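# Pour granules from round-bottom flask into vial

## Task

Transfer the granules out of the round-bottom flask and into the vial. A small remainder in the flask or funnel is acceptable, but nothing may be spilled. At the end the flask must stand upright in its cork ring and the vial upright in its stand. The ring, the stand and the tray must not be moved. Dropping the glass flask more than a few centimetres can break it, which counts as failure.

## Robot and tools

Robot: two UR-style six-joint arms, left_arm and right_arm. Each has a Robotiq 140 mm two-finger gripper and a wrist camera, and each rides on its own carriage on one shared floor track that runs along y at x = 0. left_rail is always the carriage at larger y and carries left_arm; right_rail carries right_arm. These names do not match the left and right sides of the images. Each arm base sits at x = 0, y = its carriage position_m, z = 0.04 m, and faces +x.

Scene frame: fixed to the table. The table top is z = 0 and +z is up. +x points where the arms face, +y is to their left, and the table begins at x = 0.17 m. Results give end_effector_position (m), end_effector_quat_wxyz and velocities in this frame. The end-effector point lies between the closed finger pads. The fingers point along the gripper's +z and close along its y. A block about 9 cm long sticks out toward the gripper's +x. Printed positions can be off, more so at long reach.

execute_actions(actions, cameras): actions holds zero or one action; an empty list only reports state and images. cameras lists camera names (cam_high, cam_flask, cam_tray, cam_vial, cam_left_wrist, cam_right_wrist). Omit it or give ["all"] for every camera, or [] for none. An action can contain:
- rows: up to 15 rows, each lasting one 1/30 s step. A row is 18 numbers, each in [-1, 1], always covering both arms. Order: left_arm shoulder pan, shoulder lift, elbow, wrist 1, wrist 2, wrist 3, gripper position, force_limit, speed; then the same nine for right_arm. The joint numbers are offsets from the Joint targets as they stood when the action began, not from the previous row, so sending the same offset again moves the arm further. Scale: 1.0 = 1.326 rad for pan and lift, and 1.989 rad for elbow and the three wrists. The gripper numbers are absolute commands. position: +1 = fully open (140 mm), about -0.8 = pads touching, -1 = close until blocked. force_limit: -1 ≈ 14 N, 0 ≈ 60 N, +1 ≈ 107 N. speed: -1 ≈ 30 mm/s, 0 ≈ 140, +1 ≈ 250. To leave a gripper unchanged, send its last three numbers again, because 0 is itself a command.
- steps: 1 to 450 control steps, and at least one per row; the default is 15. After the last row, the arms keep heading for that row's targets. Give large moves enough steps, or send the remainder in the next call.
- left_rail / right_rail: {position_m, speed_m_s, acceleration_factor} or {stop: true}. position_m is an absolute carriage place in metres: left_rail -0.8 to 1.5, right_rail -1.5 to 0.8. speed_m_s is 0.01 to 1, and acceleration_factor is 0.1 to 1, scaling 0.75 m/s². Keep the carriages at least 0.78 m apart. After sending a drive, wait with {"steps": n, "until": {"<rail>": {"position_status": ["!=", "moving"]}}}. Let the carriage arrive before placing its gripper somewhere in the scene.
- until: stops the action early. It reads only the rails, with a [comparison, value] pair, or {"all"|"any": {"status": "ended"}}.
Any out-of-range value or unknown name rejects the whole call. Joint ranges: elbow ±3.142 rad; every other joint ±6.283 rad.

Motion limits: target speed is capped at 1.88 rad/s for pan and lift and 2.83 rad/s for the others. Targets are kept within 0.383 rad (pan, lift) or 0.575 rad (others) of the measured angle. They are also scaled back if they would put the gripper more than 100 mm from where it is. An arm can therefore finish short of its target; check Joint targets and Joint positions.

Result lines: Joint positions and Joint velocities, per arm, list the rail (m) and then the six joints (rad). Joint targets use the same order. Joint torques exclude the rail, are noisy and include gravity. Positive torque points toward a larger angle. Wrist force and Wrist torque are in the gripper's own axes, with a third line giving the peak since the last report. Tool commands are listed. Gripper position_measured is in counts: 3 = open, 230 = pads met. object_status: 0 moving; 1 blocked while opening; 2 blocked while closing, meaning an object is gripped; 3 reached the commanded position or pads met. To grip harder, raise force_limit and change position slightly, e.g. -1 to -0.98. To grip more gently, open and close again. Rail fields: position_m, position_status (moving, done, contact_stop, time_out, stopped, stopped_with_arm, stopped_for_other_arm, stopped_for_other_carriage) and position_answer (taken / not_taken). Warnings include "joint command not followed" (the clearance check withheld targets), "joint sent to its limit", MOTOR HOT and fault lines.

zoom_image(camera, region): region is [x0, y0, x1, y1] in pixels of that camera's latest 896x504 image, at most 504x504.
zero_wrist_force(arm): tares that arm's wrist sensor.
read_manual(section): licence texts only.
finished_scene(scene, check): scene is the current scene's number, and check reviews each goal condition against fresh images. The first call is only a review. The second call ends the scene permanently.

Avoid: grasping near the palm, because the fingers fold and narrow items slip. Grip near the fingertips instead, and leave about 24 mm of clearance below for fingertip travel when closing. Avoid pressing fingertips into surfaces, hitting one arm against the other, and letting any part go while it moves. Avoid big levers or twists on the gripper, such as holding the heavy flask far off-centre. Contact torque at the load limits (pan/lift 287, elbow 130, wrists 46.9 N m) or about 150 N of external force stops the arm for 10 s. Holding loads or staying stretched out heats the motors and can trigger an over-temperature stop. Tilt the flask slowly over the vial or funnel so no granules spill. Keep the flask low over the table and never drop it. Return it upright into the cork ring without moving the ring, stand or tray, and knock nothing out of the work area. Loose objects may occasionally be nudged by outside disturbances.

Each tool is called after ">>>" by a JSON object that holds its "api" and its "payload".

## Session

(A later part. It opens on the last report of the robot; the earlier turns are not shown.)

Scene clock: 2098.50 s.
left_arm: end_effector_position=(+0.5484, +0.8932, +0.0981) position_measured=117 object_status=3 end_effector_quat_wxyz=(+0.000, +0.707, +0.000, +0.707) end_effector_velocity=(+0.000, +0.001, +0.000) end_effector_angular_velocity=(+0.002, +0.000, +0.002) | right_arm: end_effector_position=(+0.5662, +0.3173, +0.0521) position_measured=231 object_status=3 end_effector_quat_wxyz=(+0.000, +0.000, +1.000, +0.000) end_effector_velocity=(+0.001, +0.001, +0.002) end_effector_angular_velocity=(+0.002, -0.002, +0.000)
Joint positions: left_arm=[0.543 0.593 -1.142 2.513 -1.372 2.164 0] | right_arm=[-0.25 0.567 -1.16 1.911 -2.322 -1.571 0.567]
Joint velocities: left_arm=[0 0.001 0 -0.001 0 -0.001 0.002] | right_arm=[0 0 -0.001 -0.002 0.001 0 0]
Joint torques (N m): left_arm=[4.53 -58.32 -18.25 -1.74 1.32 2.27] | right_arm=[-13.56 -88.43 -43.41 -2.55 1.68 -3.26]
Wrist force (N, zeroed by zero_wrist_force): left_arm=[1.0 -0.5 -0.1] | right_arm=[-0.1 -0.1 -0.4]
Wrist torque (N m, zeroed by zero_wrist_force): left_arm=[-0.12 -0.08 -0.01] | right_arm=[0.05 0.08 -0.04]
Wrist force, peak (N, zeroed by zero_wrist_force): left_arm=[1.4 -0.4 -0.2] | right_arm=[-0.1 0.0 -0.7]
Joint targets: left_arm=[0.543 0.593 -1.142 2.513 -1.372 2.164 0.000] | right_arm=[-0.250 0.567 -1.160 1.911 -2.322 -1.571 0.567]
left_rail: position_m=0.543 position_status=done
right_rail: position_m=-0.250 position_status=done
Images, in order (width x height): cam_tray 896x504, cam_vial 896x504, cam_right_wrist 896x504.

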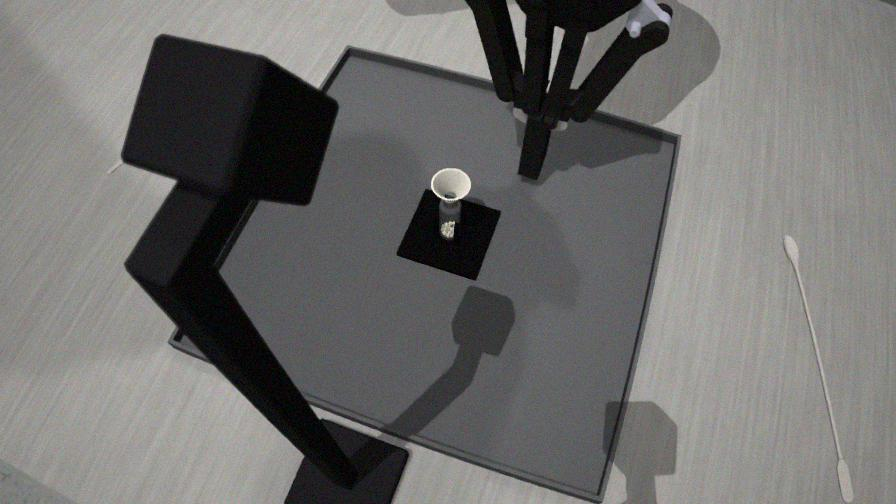

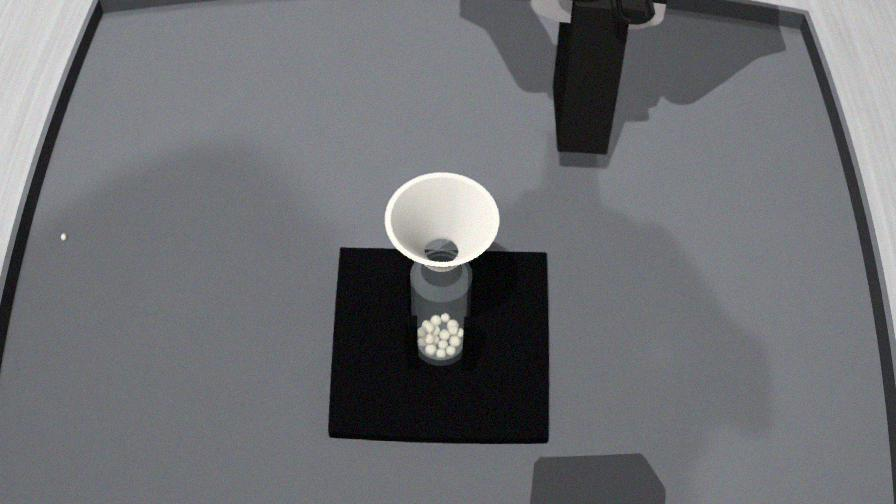

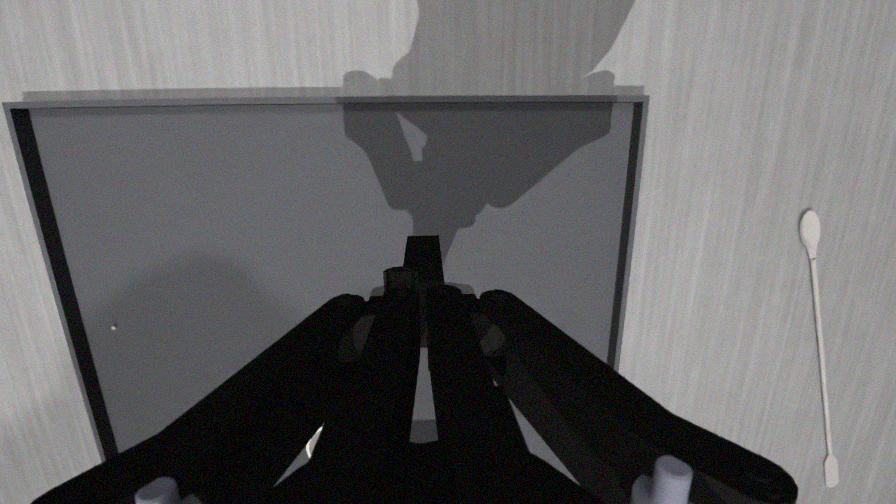

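>>> {"api": "execute_actions", "payload": {"actions": [{"rows":[[0,0,0,0,0,0,0.1,-0.5,-0.8,0,-0.000047,-0.000015,0.000046,0,0,-1,-1,-0.9],[0,0,0,0,0,0,0.1,-0.5,-0.8,0,-0.000335,-0.000106,0.00033,0,0,-1,-1,-0.9],[0,0,0,0,0,0,0.1,-0.5,-0.8,0,-0.00101,-0.00032,0.000994,0,0,-1,-1,-0.9],[0,0,0,0,0,0,0.1,-0.5,-0.8,0,-0.002127,-0.000674,0.002092,0,0,-1,-1,-0.9],[0,0,0,0,0,0,0.1,-0.5,-0.8,0,-0.003663,-0.001161,0.003603,0,0,-1,-1,-0.9],[0,0,0,0,0,0,0.1,-0.5,-0.8,0,-0.005539,-0.001755,0.005448,0,0,-1,-1,-0.9],[0,0,0,0,0,0,0.1,-0.5,-0.8,0,-0.007639,-0.00242,0.007513,0,0,-1,-1,-0.9],[0,0,0,0,0,0,0.1,-0.5,-0.8,0,-0.009813,-0.003109,0.009651,0,0,-1,-1,-0.9],[0,0,0,0,0,0,0.1,-0.5,-0.8,0,-0.011913,-0.003774,0.011716,0,0,-1,-1,-0.9],[0,0,0,0,0,0,0.1,-0.5,-0.8,0,-0.013789,-0.004368,0.013561,0,0,-1,-1,-0.9],[0,0,0,0,0,0,0.1,-0.5,-0.8,0,-0.015325,-0.004855,0.015072,0,0,-1,-1,-0.9],[0,0,0,0,0,0,0.1,-0.5,-0.8,0,-0.016442,-0.005209,0.01617,0,0,-1,-1,-0.9],[0,0,0,0,0,0,0.1,-0.5,-0.8,0,-0.017117,-0.005423,0.016834,0,0,-1,-1,-0.9],[0,0,0,0,0,0,0.1,-0.5,-0.8,0,-0.017405,-0.005514,0.017118,0,0,-1,-1,-0.9],[0,0,0,0,0,0,0.1,-0.5,-0.8,0,-0.017452,-0.005529,0.017164,0,0,-1,-1,-0.9]],"steps":22}], "cameras": ["cam_vial", "cam_tray"]}}

Scene clock: 2128.17 s.
left_arm: end_effector_position=(+0.5484, +0.8932, +0.0981) position_measured=117 object_status=3 end_effector_quat_wxyz=(+0.000, +0.707, +0.000, +0.707) end_effector_velocity=(+0.001, +0.000, +0.000) end_effector_angular_velocity=(-0.002, -0.001, -0.001) | right_arm: end_effector_position=(+0.5662, +0.3173, +0.0720) position_measured=231 object_status=3 end_effector_quat_wxyz=(+0.000, +0.000, +1.000, +0.000) end_effector_velocity=(+0.000, +0.000, +0.001) end_effector_angular_velocity=(+0.001, +0.001, +0.000)
Joint positions: left_arm=[0.543 0.593 -1.142 2.513 -1.372 2.164 0] | right_arm=[-0.25 0.567 -1.183 1.9 -2.288 -1.571 0.567]
Joint velocities: left_arm=[0 -0.001 0 -0.001 0 0 -0.003] | right_arm=[0 0 -0.002 -0.001 0.003 0.001 0]
Joint torques (N m): left_arm=[3.07 -58.63 -17.53 -1.6 1.03 2.54] | right_arm=[-9.69 -90.47 -45.65 -2.06 1.02 -3.61]
Wrist force (N, zeroed by zero_wrist_force): left_arm=[0.9 -0.6 -0.5] | right_arm=[-0.3 -0.1 -0.4]
Wrist torque (N m, zeroed by zero_wrist_force): left_arm=[-0.15 -0.07 0.00] | right_arm=[0.04 0.11 -0.01]
Wrist force, peak (N, zeroed by zero_wrist_force): left_arm=[1.4 -0.8 -0.1] | right_arm=[0.2 -0.6 -0.6]
Joint targets: left_arm=[0.543 0.593 -1.142 2.513 -1.372 2.164 0.000] | right_arm=[-0.250 0.567 -1.184 1.900 -2.287 -1.571 0.567]
left_rail: position_m=0.543 position_status=done
right_rail: position_m=-0.250 position_status=done
Images, in order (width x height): cam_tray 896x504, cam_vial 896x504.

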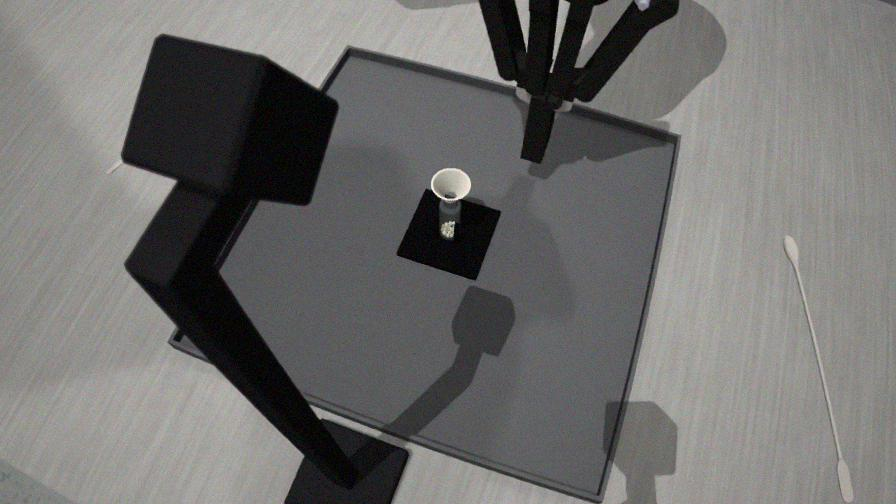

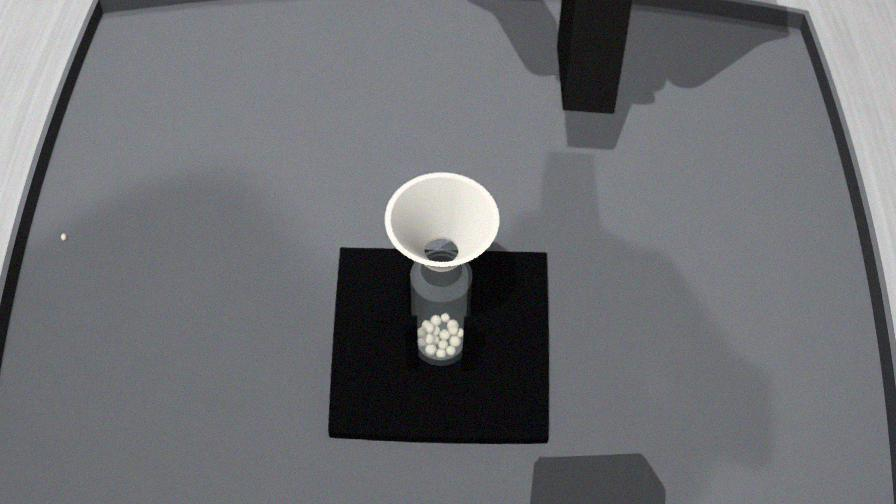

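>>> {"api": "zoom_image", "payload": {"camera": "cam_vial", "region": [530, 60, 650, 170]}}

>>> {"api": "zoom_image", "payload": {"camera": "cam_tray", "region": [490, 90, 590, 200]}}

Scaled by 4.200 from the camera's 896x504 image, which has a finer 1280x720 frame.

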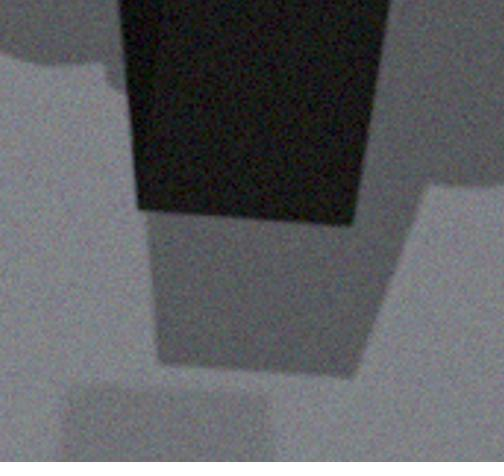

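Scaled by 4.582 from the camera's 896x504 image, which has a finer 1280x720 frame.

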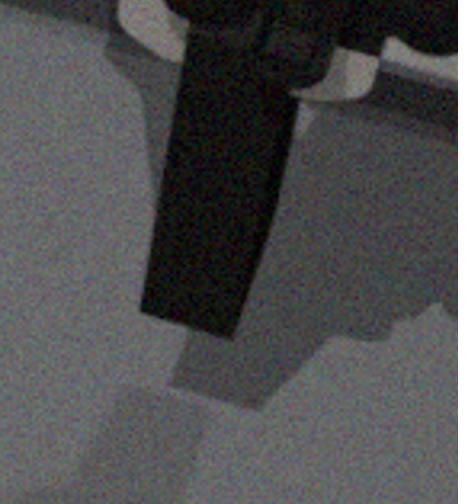

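>>> {"api": "zoom_image", "payload": {"camera": "cam_vial", "region": [380, 160, 505, 375]}}

Scaled by 2.344 from the camera's 896x504 image, which has a finer 1280x720 frame.

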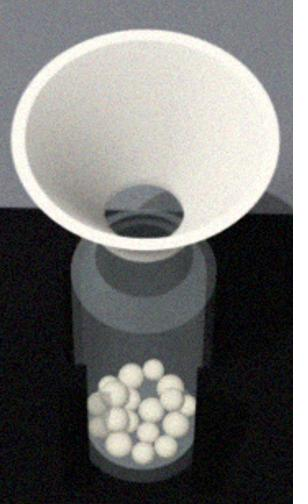

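>>> {"api": "execute_actions", "payload": {"actions": [{"rows":[[0,0,0,0,0,0,0.1,-0.5,-0.8,0,-0.000397,-0.000165,0.00043,0,0,-1,-1,-0.9],[0,0,0,0,0,0,0.1,-0.5,-0.8,0,-0.002685,-0.001119,0.002909,0,0,-1,-1,-0.9],[0,0,0,0,0,0,0.1,-0.5,-0.8,-0.000282,-0.007456,-0.00325,0.008221,0,-0.000188,-1,-1,-0.9],[0,0,0,0,0,0,0.1,-0.5,-0.8,-0.001993,-0.01398,-0.006838,0.016158,0,-0.001329,-1,-1,-0.9],[0,0,0,0,0,0,0.1,-0.5,-0.8,-0.005888,-0.021003,-0.011745,0.025748,0,-0.003925,-1,-1,-0.9],[0,0,0,0,0,0,0.1,-0.5,-0.8,-0.012113,-0.027166,-0.017479,0.035589,0,-0.008076,-1,-1,-0.9],[0,0,0,0,0,0,0.1,-0.5,-0.8,-0.020343,-0.031281,-0.023379,0.044232,0,-0.013562,-1,-1,-0.9],[0,0,0,0,0,0,0.1,-0.5,-0.8,-0.029908,-0.032621,-0.028802,0.050549,0,-0.019939,-1,-1,-0.9],[0,0,0,0,0,0,0.1,-0.5,-0.8,-0.039945,-0.031201,-0.033316,0.054116,0,-0.02663,-1,-1,-0.9],[0,0,0,0,0,0,0.1,-0.5,-0.8,-0.04951,-0.028063,-0.036873,0.055582,0,-0.033007,-1,-1,-0.9],[0,0,0,0,0,0,0.1,-0.5,-0.8,-0.05774,-0.025022,-0.039792,0.056473,0,-0.038493,-1,-1,-0.9],[0,0,0,0,0,0,0.1,-0.5,-0.8,-0.063965,-0.022722,-0.042,0.057147,0,-0.042644,-1,-1,-0.9],[0,0,0,0,0,0,0.1,-0.5,-0.8,-0.06786,-0.021282,-0.043381,0.057569,0,-0.04524,-1,-1,-0.9],[0,0,0,0,0,0,0.1,-0.5,-0.8,-0.069571,-0.02065,-0.043988,0.057754,0,-0.046381,-1,-1,-0.9],[0,0,0,0,0,0,0.1,-0.5,-0.8,-0.069853,-0.020546,-0.044088,0.057785,0,-0.046569,-1,-1,-0.9]],"steps":24}], "cameras": ["cam_vial", "cam_tray", "cam_right_wrist"]}}

Scene clock: 2199.27 s.
left_arm: end_effector_position=(+0.5484, +0.8932, +0.0981) position_measured=117 object_status=3 end_effector_quat_wxyz=(+0.000, +0.707, +0.000, +0.707) end_effector_velocity=(+0.000, +0.000, +0.000) end_effector_angular_velocity=(+0.002, +0.000, +0.001) | right_arm: end_effector_position=(+0.6378, +0.2740, +0.1301) position_measured=231 object_status=3 end_effector_quat_wxyz=(+0.000, +0.000, +1.000, +0.000) end_effector_velocity=(+0.004, -0.002, +0.001) end_effector_angular_velocity=(+0.000, +0.000, -0.001)
Joint positions: left_arm=[0.543 0.593 -1.142 2.513 -1.372 2.164 0] | right_arm=[-0.25 0.475 -1.211 1.813 -2.173 -1.571 0.475]
Joint velocities: left_arm=[0 0 0 0 0 -0.001 0.002] | right_arm=[0 -0.005 0.001 -0.003 0.002 0 -0.004]
Joint torques (N m): left_arm=[2.47 -57.35 -17.31 -1.63 0.67 2.18] | right_arm=[-11.91 -62.52 -49.49 -2.42 1.3 -3.4]
Wrist force (N, zeroed by zero_wrist_force): left_arm=[0.7 -0.3 -0.3] | right_arm=[0.3 -0.4 -0.1]
Wrist torque (N m, zeroed by zero_wrist_force): left_arm=[-0.07 -0.02 -0.01] | right_arm=[-0.08 -0.07 -0.04]
Wrist force, peak (N, zeroed by zero_wrist_force): left_arm=[1.2 -0.4 -0.5] | right_arm=[1.4 1.1 -2.0]
Joint targets: left_arm=[0.543 0.593 -1.142 2.513 -1.372 2.164 0.000] | right_arm=[-0.250 0.475 -1.211 1.812 -2.172 -1.571 0.475]
left_rail: position_m=0.543 position_status=done
right_rail: position_m=-0.250 position_status=done
Images, in order (width x height): cam_tray 896x504, cam_vial 896x504, cam_right_wrist 896x504.

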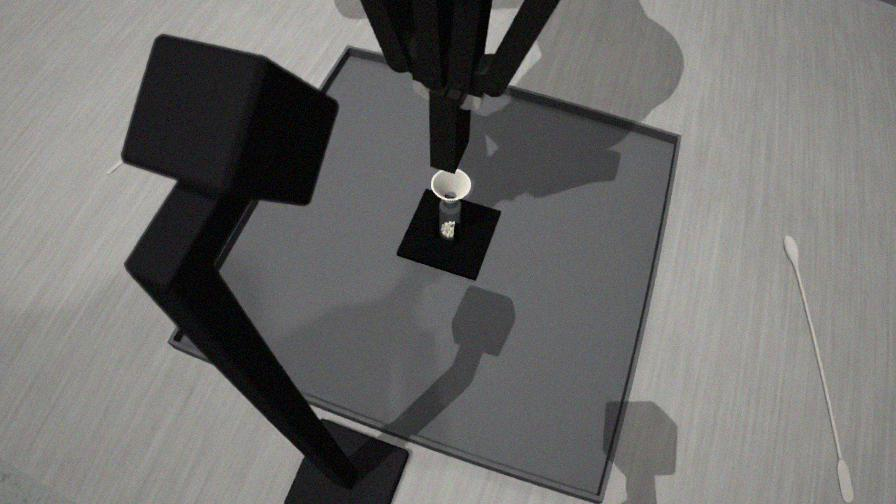

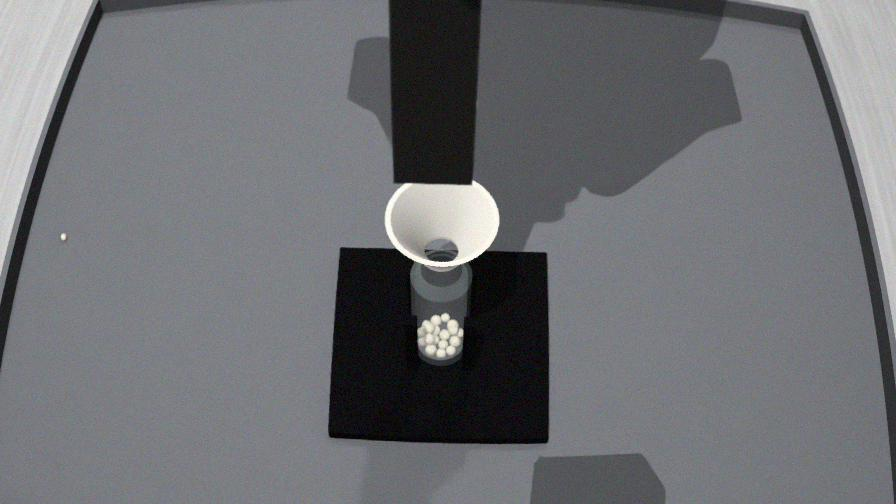

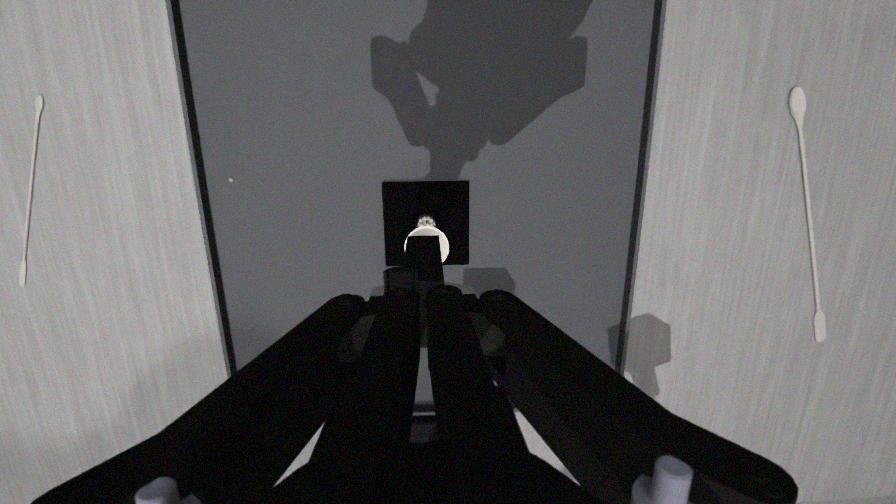

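>>> {"api": "execute_actions", "payload": {"actions": [{"rows":[[0,0,0,0,0,0,0.1,-0.5,-0.8,0.000004,0.000048,0.000018,-0.00005,0,0.000003,-1,-1,-0.9],[0,0,0,0,0,0,0.1,-0.5,-0.8,0.000027,0.000341,0.000131,-0.000358,0,0.000018,-1,-1,-0.9],[0,0,0,0,0,0,0.1,-0.5,-0.8,0.000082,0.001028,0.000395,-0.00108,0,0.000054,-1,-1,-0.9],[0,0,0,0,0,0,0.1,-0.5,-0.8,0.000172,0.002163,0.000832,-0.002274,0,0.000115,-1,-1,-0.9],[0,0,0,0,0,0,0.1,-0.5,-0.8,0.000296,0.003725,0.001433,-0.003916,0,0.000198,-1,-1,-0.9],[0,0,0,0,0,0,0.1,-0.5,-0.8,0.000448,0.005633,0.002167,-0.005922,0,0.000299,-1,-1,-0.9],[0,0,0,0,0,0,0.1,-0.5,-0.8,0.000618,0.007768,0.002988,-0.008167,0,0.000412,-1,-1,-0.9],[0,0,0,0,0,0,0.1,-0.5,-0.8,0.000794,0.009979,0.003839,-0.010491,0,0.000529,-1,-1,-0.9],[0,0,0,0,0,0,0.1,-0.5,-0.8,0.000964,0.012114,0.00466,-0.012736,0,0.000642,-1,-1,-0.9],[0,0,0,0,0,0,0.1,-0.5,-0.8,0.001116,0.014022,0.005394,-0.014742,0,0.000743,-1,-1,-0.9],[0,0,0,0,0,0,0.1,-0.5,-0.8,0.00124,0.015584,0.005995,-0.016384,0,0.000826,-1,-1,-0.9],[0,0,0,0,0,0,0.1,-0.5,-0.8,0.00133,0.016719,0.006432,-0.017578,0,0.000887,-1,-1,-0.9],[0,0,0,0,0,0,0.1,-0.5,-0.8,0.001385,0.017406,0.006696,-0.0183,0,0.000923,-1,-1,-0.9],[0,0,0,0,0,0,0.1,-0.5,-0.8,0.001408,0.017699,0.006809,-0.018608,0,0.000938,-1,-1,-0.9],[0,0,0,0,0,0,0.1,-0.5,-0.8,0.001412,0.017747,0.006827,-0.018658,0,0.000941,-1,-1,-0.9]],"steps":22}], "cameras": ["cam_vial", "cam_tray"]}}

Scene clock: 2250.83 s.
left_arm: end_effector_position=(+0.5484, +0.8932, +0.0981) position_measured=117 object_status=3 end_effector_quat_wxyz=(+0.000, +0.707, +0.000, +0.707) end_effector_velocity=(+0.000, +0.000, +0.000) end_effector_angular_velocity=(+0.001, +0.000, +0.000) | right_arm: end_effector_position=(+0.6382, +0.2755, +0.1079) position_measured=231 object_status=3 end_effector_quat_wxyz=(+0.000, +0.000, +1.000, +0.000) end_effector_velocity=(+0.000, +0.000, -0.001) end_effector_angular_velocity=(+0.000, +0.000, +0.000)
Joint positions: left_arm=[0.543 0.593 -1.142 2.513 -1.372 2.164 0] | right_arm=[-0.25 0.477 -1.187 1.826 -2.209 -1.571 0.477]
Joint velocities: left_arm=[0 0 0 0 0 0 0.001] | right_arm=[0 0 0 0.001 -0.002 0 0]
Joint torques (N m): left_arm=[-0.18 -56.36 -16.41 -1.72 0.33 2.42] | right_arm=[17.55 -63.76 -33.5 -6.62 0.95 3.85]
Wrist force (N, zeroed by zero_wrist_force): left_arm=[0.9 -0.4 -0.3] | right_arm=[0.1 -0.1 -0.3]
Wrist torque (N m, zeroed by zero_wrist_force): left_arm=[-0.11 -0.08 0.00] | right_arm=[-0.02 -0.01 -0.03]
Wrist force, peak (N, zeroed by zero_wrist_force): left_arm=[1.4 -0.2 0.3] | right_arm=[0.2 -0.4 -0.9]
Joint targets: left_arm=[0.543 0.593 -1.142 2.513 -1.372 2.164 0.000] | right_arm=[-0.250 0.477 -1.187 1.826 -2.210 -1.571 0.477]
left_rail: position_m=0.543 position_status=done
right_rail: position_m=-0.250 position_status=done
Images, in order (width x height): cam_tray 896x504, cam_vial 896x504.

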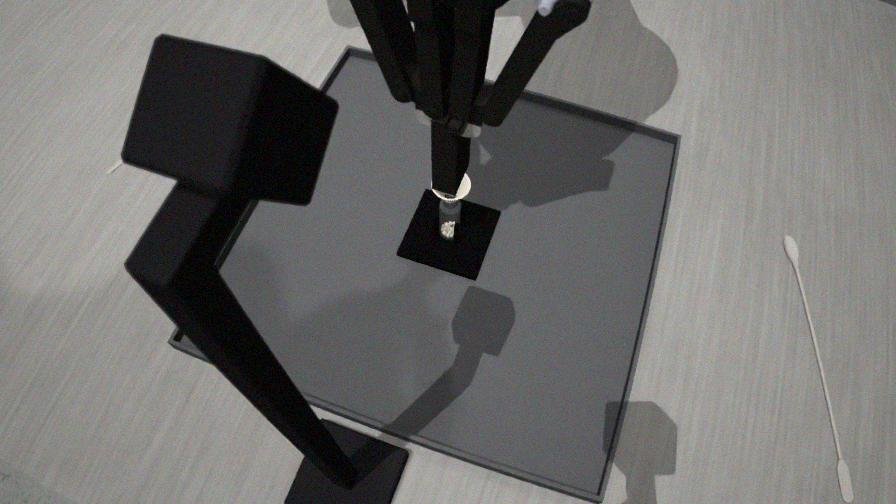

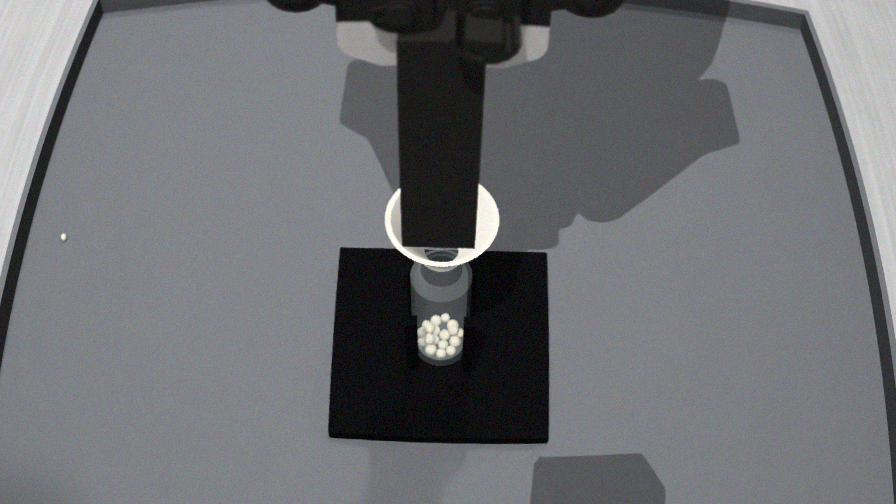

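>>> {"api": "execute_actions", "payload": {"actions": [{"rows":[[0,0,0,0,0,0,0.1,-0.5,-0.8,0,0.000037,0.000016,-0.000041,0,0,-1,-1,-0.9],[0,0,0,0,0,0,0.1,-0.5,-0.8,0,0.000276,0.000121,-0.000305,0,0,-1,-1,-0.9],[0,0,0,0,0,0,0.1,-0.5,-0.8,0,0.000733,0.000322,-0.000811,0,0,-1,-1,-0.9],[0,0,0,0,0,0,0.1,-0.5,-0.8,0,0.001333,0.000586,-0.001475,0,0,-1,-1,-0.9],[0,0,0,0,0,0,0.1,-0.5,-0.8,0,0.001932,0.00085,-0.002138,0,0,-1,-1,-0.9],[0,0,0,0,0,0,0.1,-0.5,-0.8,0,0.002389,0.001051,-0.002644,0,0,-1,-1,-0.9],[0,0,0,0,0,0,0.1,-0.5,-0.8,0,0.002628,0.001156,-0.002908,0,0,-1,-1,-0.9],[0,0,0,0,0,0,0.1,-0.5,-0.8,0,0.002665,0.001172,-0.002949,0,0,-1,-1,-0.9],[0,0,0,0,0,0,0.1,-0.5,-0.8,0,0.002665,0.001172,-0.002949,0,0,-1,-1,-0.9],[0,0,0,0,0,0,0.1,-0.5,-0.8,0,0.002665,0.001172,-0.002949,0,0,-1,-1,-0.9],[0,0,0,0,0,0,0.1,-0.5,-0.8,0,0.002665,0.001172,-0.002949,0,0,-1,-1,-0.9],[0,0,0,0,0,0,0.1,-0.5,-0.8,0,0.002665,0.001172,-0.002949,0,0,-1,-1,-0.9],[0,0,0,0,0,0,0.1,-0.5,-0.8,0,0.002665,0.001172,-0.002949,0,0,-1,-1,-0.9],[0,0,0,0,0,0,0.1,-0.5,-0.8,0,0.002665,0.001172,-0.002949,0,0,-1,-1,-0.9],[0,0,0,0,0,0,0.1,-0.5,-0.8,0,0.002665,0.001172,-0.002949,0,0,-0.66,-1,-1]],"steps":32}], "cameras": ["cam_vial", "cam_tray"]}}

Scene clock: 2281.33 s.
left_arm: end_effector_position=(+0.5484, +0.8932, +0.0981) position_measured=117 object_status=3 end_effector_quat_wxyz=(+0.000, +0.707, +0.000, +0.707) end_effector_velocity=(+0.000, +0.000, +0.000) end_effector_angular_velocity=(-0.001, +0.000, +0.000) | right_arm: end_effector_position=(+0.6382, +0.2755, +0.1042) position_measured=213 object_status=3 end_effector_quat_wxyz=(+0.000, +0.000, +1.000, +0.000) end_effector_velocity=(-0.001, -0.001, -0.002) end_effector_angular_velocity=(+0.000, +0.002, -0.001)
Joint positions: left_arm=[0.543 0.593 -1.142 2.513 -1.372 2.164 0] | right_arm=[-0.25 0.477 -1.184 1.828 -2.215 -1.571 0.477]
Joint velocities: left_arm=[0 -0.001 0 0.001 0 0 -0.001] | right_arm=[0 -0.001 0.001 0.001 0 0.001 0]
Joint torques (N m): left_arm=[-1.13 -56.12 -16.52 -1.71 0 2.25] | right_arm=[16.15 -64.02 -35.2 -6.42 1.14 4.19]
Wrist force (N, zeroed by zero_wrist_force): left_arm=[0.9 -0.3 -0.2] | right_arm=[0.1 -0.3 -0.2]
Wrist torque (N m, zeroed by zero_wrist_force): left_arm=[-0.09 -0.06 -0.01] | right_arm=[-0.07 0.00 -0.03]
Wrist force, peak (N, zeroed by zero_wrist_force): left_arm=[1.3 -0.7 -0.4] | right_arm=[0.2 -0.6 -0.6]
Joint targets: left_arm=[0.543 0.593 -1.142 2.513 -1.372 2.164 0.000] | right_arm=[-0.250 0.477 -1.184 1.828 -2.215 -1.571 0.477]
left_rail: position_m=0.543 position_status=done
right_rail: position_m=-0.250 position_status=done
Images, in order (width x height): cam_tray 896x504, cam_vial 896x504.

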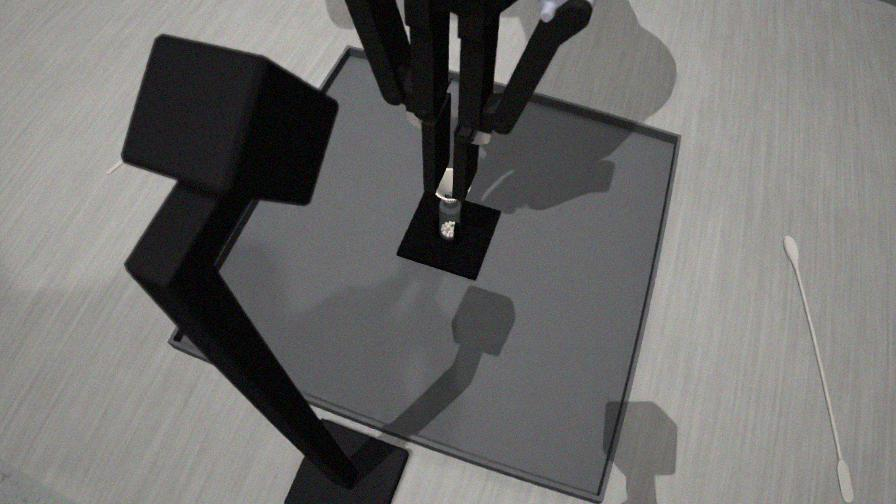

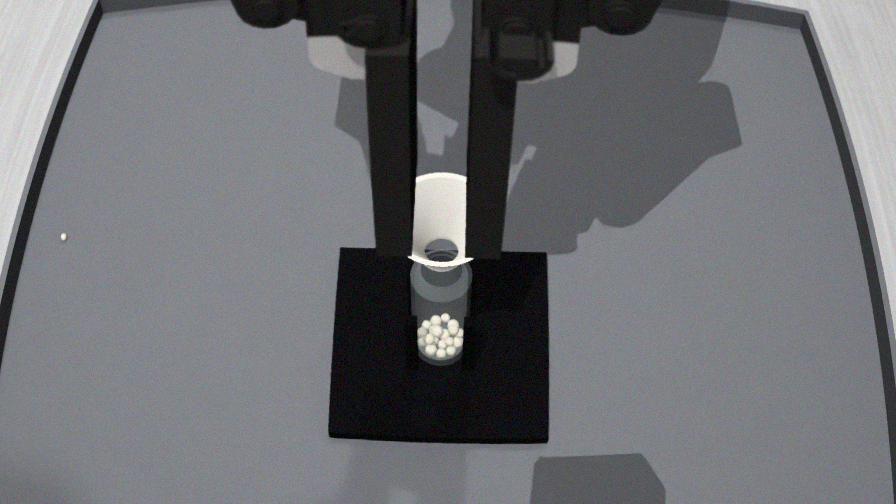

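>>> {"api": "zoom_image", "payload": {"camera": "cam_vial", "region": [380, 160, 505, 375]}}

Scaled by 2.344 from the camera's 896x504 image, which has a finer 1280x720 frame.

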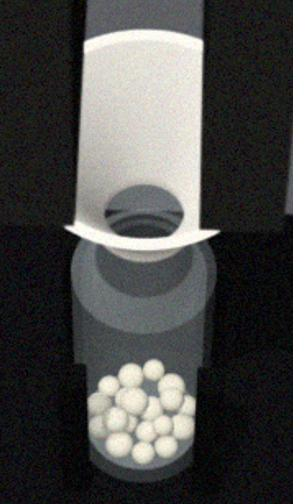

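>>> {"api": "zoom_image", "payload": {"camera": "cam_vial", "region": [408, 306, 476, 368]}}

Scaled by 7.412 from the camera's 896x504 image, which has a finer 1280x720 frame.

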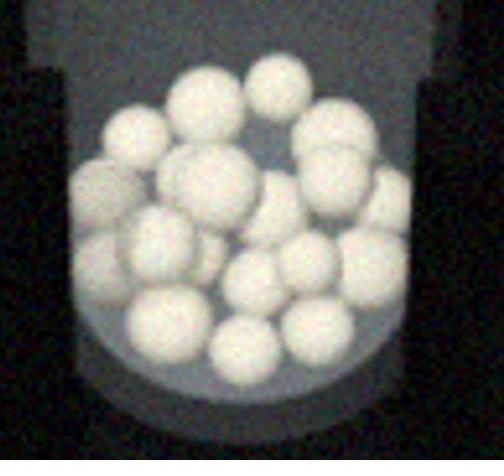

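>>> {"api": "zoom_image", "payload": {"camera": "cam_vial", "region": [0, 140, 200, 340]}}

Scaled by 2.520 from the camera's 896x504 image, which has a finer 1280x720 frame.

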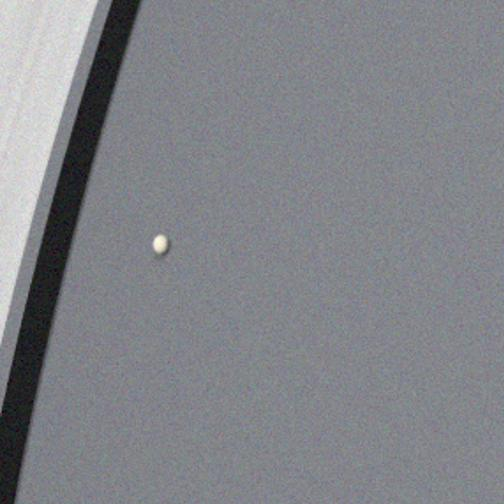

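I'll get the current state before continuing with the second bead.

>>> {"api": "execute_actions", "payload": {"actions": [], "cameras": ["cam_vial"]}}

Scene clock: 2361.97 s.
left_arm: end_effector_position=(+0.5484, +0.8932, +0.0981) position_measured=117 object_status=3 end_effector_quat_wxyz=(+0.000, +0.707, +0.000, +0.707) end_effector_velocity=(+0.000, +0.000, +0.000) end_effector_angular_velocity=(-0.002, +0.000, +0.000) | right_arm: end_effector_position=(+0.6382, +0.2755, +0.1042) position_measured=213 object_status=3 end_effector_quat_wxyz=(+0.000, +0.000, +1.000, +0.000) end_effector_velocity=(+0.000, +0.001, +0.001) end_effector_angular_velocity=(+0.001, +0.000, +0.001)
Joint positions: left_arm=[0.543 0.593 -1.142 2.513 -1.372 2.164 0] | right_arm=[-0.25 0.477 -1.184 1.828 -2.215 -1.571 0.477]
Joint velocities: left_arm=[0 0 0 -0.001 0 0 -0.002] | right_arm=[0 0 0 -0.001 0 0.001 0]
Joint torques (N m): left_arm=[-1.45 -54.89 -15.45 -1.66 -0.32 2.3] | right_arm=[18.01 -63.52 -41.7 -5.95 1.67 3.84]
Wrist force (N, zeroed by zero_wrist_force): left_arm=[0.7 -0.4 -0.4] | right_arm=[0.1 -0.4 -0.2]
Wrist torque (N m, zeroed by zero_wrist_force): left_arm=[-0.10 -0.02 -0.01] | right_arm=[-0.08 0.00 -0.03]
Wrist force, peak (N, zeroed by zero_wrist_force): left_arm=[1.3 -0.5 -0.3] | right_arm=[0.3 -0.8 -0.5]
Joint targets: left_arm=[0.543 0.593 -1.142 2.513 -1.372 2.164 0.000] | right_arm=[-0.250 0.477 -1.184 1.828 -2.215 -1.571 0.477]
Tool commands: left_gripper/position=+0.1 left_gripper/force_limit=-0.5 left_gripper/speed=-0.8 right_gripper/position=-0.66 right_gripper/force_limit=-1.0 right_gripper/speed=-1.0
left_rail: position_m=0.543 position_status=done
right_rail: position_m=-0.250 position_status=done
Images, in order (width x height): cam_vial 896x504.

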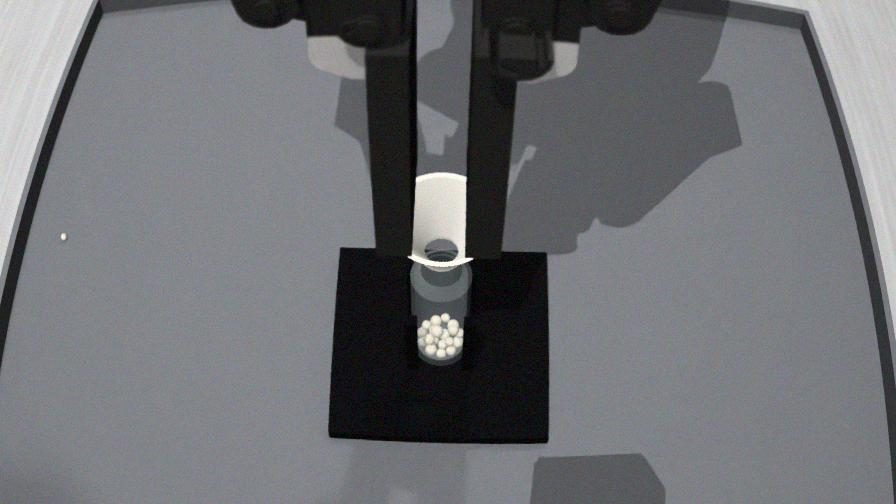

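>>> {"api": "execute_actions", "payload": {"actions": [{"rows": [[0,0,0,0,0,0,0.1,-0.5,-0.8,0,-0.000166,-0.000078,0.000189,0,0,-0.66,-1,-1],[0,0,0,0,0,0,0.1,-0.5,-0.8,0,-0.001115,-0.000528,0.001271,0,0,-0.66,-1,-1],[0,0,0,0,0,0,0.1,-0.5,-0.8,-0.00045,-0.00346,-0.001007,0.003314,0,-0.0003,-0.66,-1,-1],[0,0,0,0,0,0,0.1,-0.5,-0.8,-0.003206,-0.008388,0.00053,0.005063,0,-0.002138,-0.66,-1,-1],[0,0,0,0,0,0,0.1,-0.5,-0.8,-0.009484,-0.016361,0.005569,0.005338,0,-0.006323,-0.66,-1,-1],[0,0,0,0,0,0,0.1,-0.5,-0.8,-0.019508,-0.026992,0.014609,0.003385,0,-0.013006,-0.66,-1,-1],[0,0,0,0,0,0,0.1,-0.5,-0.8,-0.032761,-0.03937,0.027357,-0.001111,0,-0.021841,-0.66,-1,-1],[0,0,0,0,0,0,0.1,-0.5,-0.8,-0.048175,-0.052336,0.04286,-0.007969,0,-0.032116,-0.66,-1,-1],[0,0,0,0,0,0,0.1,-0.5,-0.8,-0.06433,-0.064752,0.059665,-0.016498,0,-0.042887,-0.66,-1,-1],[0,0,0,0,0,0,0.1,-0.5,-0.8,-0.079744,-0.075858,0.07605,-0.025478,0,-0.053162,-0.66,-1,-1],[0,0,0,0,0,0,0.1,-0.5,-0.8,-0.092997,-0.085265,0.090205,-0.033362,0,-0.061997,-0.66,-1,-1],[0,0,0,0,0,0,0.1,-0.5,-0.8,-0.103021,-0.09238,0.100911,-0.039325,0,-0.06868,-0.66,-1,-1],[0,0,0,0,0,0,0.1,-0.5,-0.8,-0.109299,-0.096836,0.107616,-0.04306,0,-0.072865,-0.66,-1,-1],[0,0,0,0,0,0,0.1,-0.5,-0.8,-0.112055,-0.098793,0.11056,-0.044699,0,-0.074703,-0.66,-1,-1],[0,0,0,0,0,0,0.1,-0.5,-0.8,-0.112505,-0.099112,0.111041,-0.044967,0,-0.075003,-0.66,-1,-1]], "steps": 22}], "cameras": ["cam_vial", "cam_right_wrist"]}}

Scene clock: 2455.63 s.
left_arm: end_effector_position=(+0.5484, +0.8932, +0.0981) position_measured=117 object_status=3 end_effector_quat_wxyz=(+0.000, +0.707, +0.000, +0.707) end_effector_velocity=(+0.000, +0.000, +0.000) end_effector_angular_velocity=(+0.000, +0.000, -0.001) | right_arm: end_effector_position=(+0.6062, +0.1401, +0.0902) position_measured=213 object_status=3 end_effector_quat_wxyz=(+0.000, +0.000, +1.000, +0.000) end_effector_velocity=(-0.001, -0.002, -0.001) end_effector_angular_velocity=(-0.001, +0.001, +0.000)
Joint positions: left_arm=[0.543 0.593 -1.142 2.513 -1.372 2.164 0] | right_arm=[-0.25 0.328 -1.315 2.049 -2.305 -1.571 0.328]
Joint velocities: left_arm=[0 0.001 0 0 0 0.001 0] | right_arm=[0 -0.001 -0.001 0.003 -0.001 -0.001 -0.002]
Joint torques (N m): left_arm=[-3.73 -54.09 -16.12 -1.38 -0.41 2.21] | right_arm=[-16.13 -80.21 -29.63 -6.26 1.25 -3.12]
Wrist force (N, zeroed by zero_wrist_force): left_arm=[1.0 -0.1 -0.4] | right_arm=[-0.1 0.1 0.0]
Wrist torque (N m, zeroed by zero_wrist_force): left_arm=[-0.05 -0.10 -0.01] | right_arm=[-0.02 -0.02 -0.02]
Wrist force, peak (N, zeroed by zero_wrist_force): left_arm=[1.3 -0.7 -0.4] | right_arm=[-0.8 3.5 -1.9]
Joint targets: left_arm=[0.543 0.593 -1.142 2.513 -1.372 2.164 0.000] | right_arm=[-0.250 0.328 -1.315 2.049 -2.305 -1.571 0.328]
left_rail: position_m=0.543 position_status=done
right_rail: position_m=-0.250 position_status=done
Images, in order (width x height): cam_vial 896x504, cam_right_wrist 896x504.

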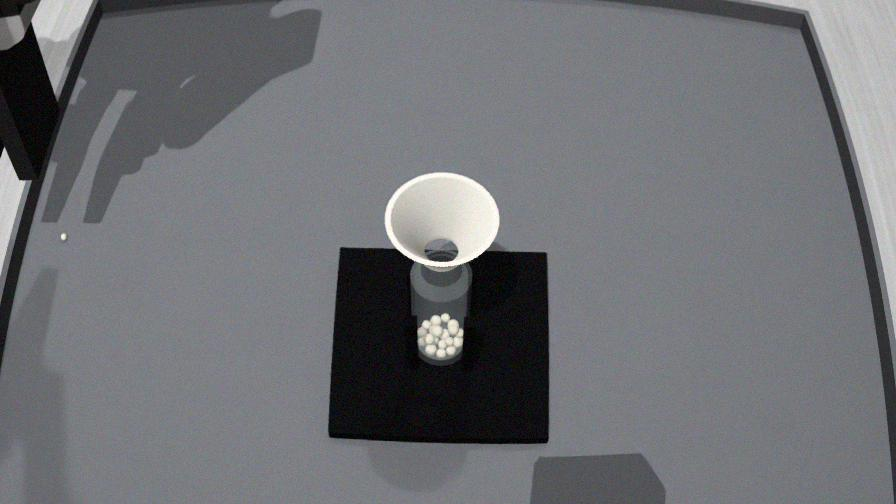

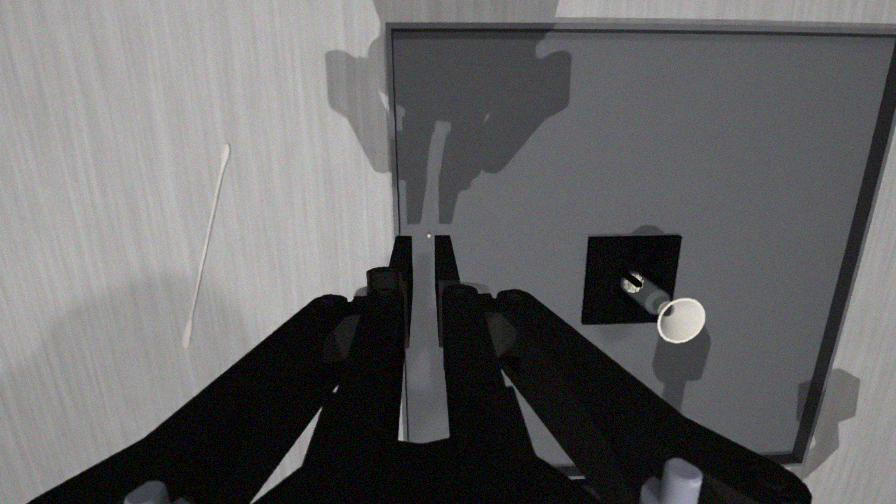

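>>> {"api": "zoom_image", "payload": {"camera": "cam_right_wrist", "region": [360, 180, 500, 259]}}

>>> {"api": "zoom_image", "payload": {"camera": "cam_vial", "region": [0, 170, 140, 290]}}

Scaled by 3.600 from the camera's 896x504 image, which has a finer 1280x720 frame.

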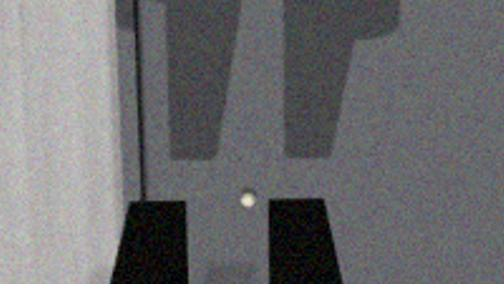

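Scaled by 3.600 from the camera's 896x504 image, which has a finer 1280x720 frame.

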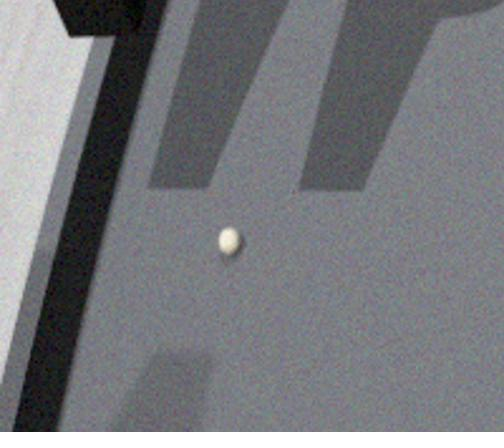

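>>> {"api": "execute_actions", "payload": {"actions": [{"rows": [[0,0,0,0,0,0,0.1,-0.5,-0.8,0.000014,0.000107,0.000025,-0.000096,0,0.000009,-0.66,-1,-1],[0,0,0,0,0,0,0.1,-0.5,-0.8,0.000098,0.000761,0.000176,-0.000683,0,0.000065,-0.66,-1,-1],[0,0,0,0,0,0,0.1,-0.5,-0.8,0.000295,0.002295,0.000529,-0.002059,0,0.000196,-0.66,-1,-1],[0,0,0,0,0,0,0.1,-0.5,-0.8,0.00062,0.004831,0.001114,-0.004335,0,0.000414,-0.66,-1,-1],[0,0,0,0,0,0,0.1,-0.5,-0.8,0.001068,0.008319,0.001919,-0.007465,0,0.000712,-0.66,-1,-1],[0,0,0,0,0,0,0.1,-0.5,-0.8,0.001616,0.01258,0.002902,-0.011288,0,0.001077,-0.66,-1,-1],[0,0,0,0,0,0,0.1,-0.5,-0.8,0.002228,0.017348,0.004001,-0.015567,0,0.001485,-0.66,-1,-1],[0,0,0,0,0,0,0.1,-0.5,-0.8,0.002862,0.022286,0.005141,-0.019998,0,0.001908,-0.66,-1,-1],[0,0,0,0,0,0,0.1,-0.5,-0.8,0.003474,0.027054,0.00624,-0.024277,0,0.002316,-0.66,-1,-1],[0,0,0,0,0,0,0.1,-0.5,-0.8,0.004022,0.031315,0.007223,-0.0281,0,0.002681,-0.66,-1,-1],[0,0,0,0,0,0,0.1,-0.5,-0.8,0.00447,0.034803,0.008028,-0.03123,0,0.002979,-0.66,-1,-1],[0,0,0,0,0,0,0.1,-0.5,-0.8,0.004795,0.037339,0.008613,-0.033506,0,0.003197,-0.66,-1,-1],[0,0,0,0,0,0,0.1,-0.5,-0.8,0.004992,0.038873,0.008966,-0.034882,0,0.003328,-0.66,-1,-1],[0,0,0,0,0,0,0.1,-0.5,-0.8,0.005076,0.039527,0.009117,-0.035469,0,0.003384,-0.66,-1,-1],[0,0,0,0,0,0,0.1,-0.5,-0.8,0.00509,0.039634,0.009142,-0.035565,0,0.003393,-0.66,-1,-1]], "steps": 20}], "cameras": ["cam_vial", "cam_right_wrist"]}}

>>> {"api": "zoom_image", "payload": {"camera": "cam_right_wrist", "region": [360, 190, 500, 290]}}

>>> {"api": "zoom_image", "payload": {"camera": "cam_vial", "region": [0, 140, 180, 280]}}

Scene clock: 2546.33 s.
left_arm: end_effector_position=(+0.5484, +0.8932, +0.0981) position_measured=117 object_status=3 end_effector_quat_wxyz=(+0.000, +0.707, +0.000, +0.707) end_effector_velocity=(+0.001, +0.000, +0.000) end_effector_angular_velocity=(+0.000, -0.001, +0.000) | right_arm: end_effector_position=(+0.6062, +0.1448, +0.0524) position_measured=213 object_status=3 end_effector_quat_wxyz=(+0.000, +0.000, +1.000, +0.000) end_effector_velocity=(+0.001, +0.002, -0.002) end_effector_angular_velocity=(+0.001, -0.001, +0.001)
Joint positions: left_arm=[0.543 0.593 -1.142 2.513 -1.372 2.164 0] | right_arm=[-0.25 0.334 -1.263 2.067 -2.375 -1.571 0.334]
Joint velocities: left_arm=[0 -0.001 0 -0.001 0 -0.001 -0.001] | right_arm=[0 0.002 0.004 -0.001 -0.004 0.001 0.001]
Joint torques (N m): left_arm=[-3.33 -54.16 -15.47 -1.47 -0.85 1.98] | right_arm=[13.56 -49.77 -29.38 -7.02 1.7 4.44]
Wrist force (N, zeroed by zero_wrist_force): left_arm=[1.0 -0.2 -0.6] | right_arm=[-0.6 -0.2 -0.1]
Wrist torque (N m, zeroed by zero_wrist_force): left_arm=[-0.06 -0.09 -0.01] | right_arm=[-0.07 0.09 0.04]
Wrist force, peak (N, zeroed by zero_wrist_force): left_arm=[1.3 -0.7 -0.9] | right_arm=[-0.5 -0.3 -1.3]
Joint targets: left_arm=[0.543 0.593 -1.142 2.513 -1.372 2.164 0.000] | right_arm=[-0.250 0.334 -1.263 2.067 -2.376 -1.571 0.334]
left_rail: position_m=0.543 position_status=done
right_rail: position_m=-0.250 position_status=done
Images, in order (width x height): cam_vial 896x504, cam_right_wrist 896x504.

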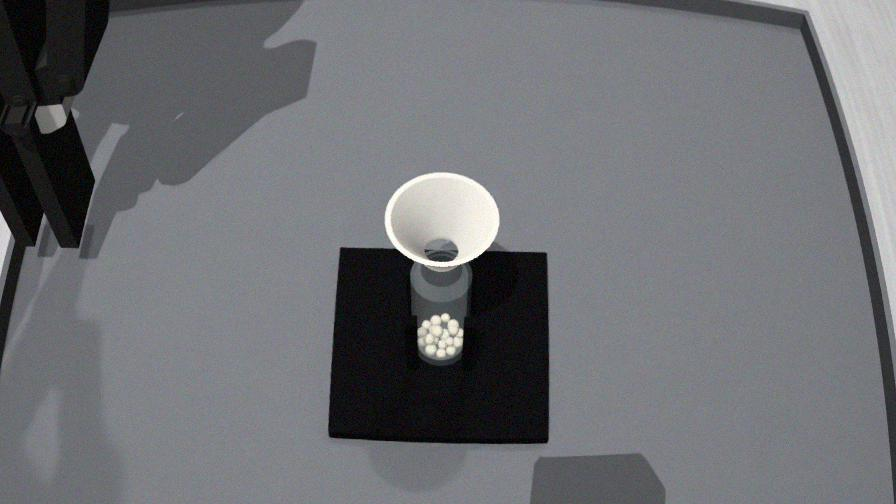

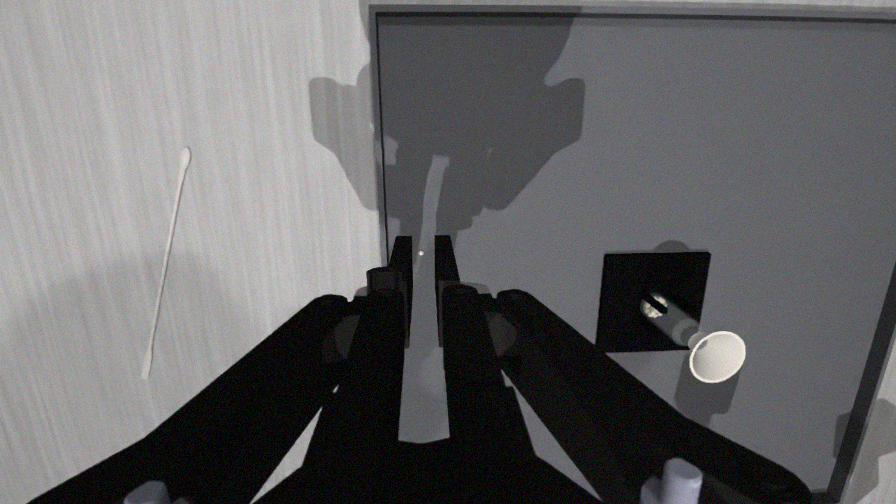

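Scaled by 3.600 from the camera's 896x504 image, which has a finer 1280x720 frame.

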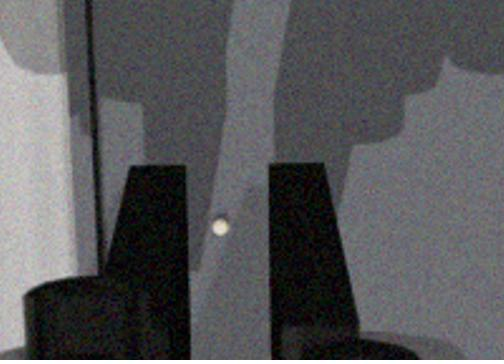

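Scaled by 2.800 from the camera's 896x504 image, which has a finer 1280x720 frame.

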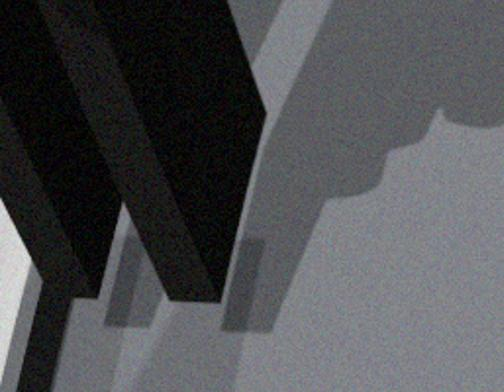

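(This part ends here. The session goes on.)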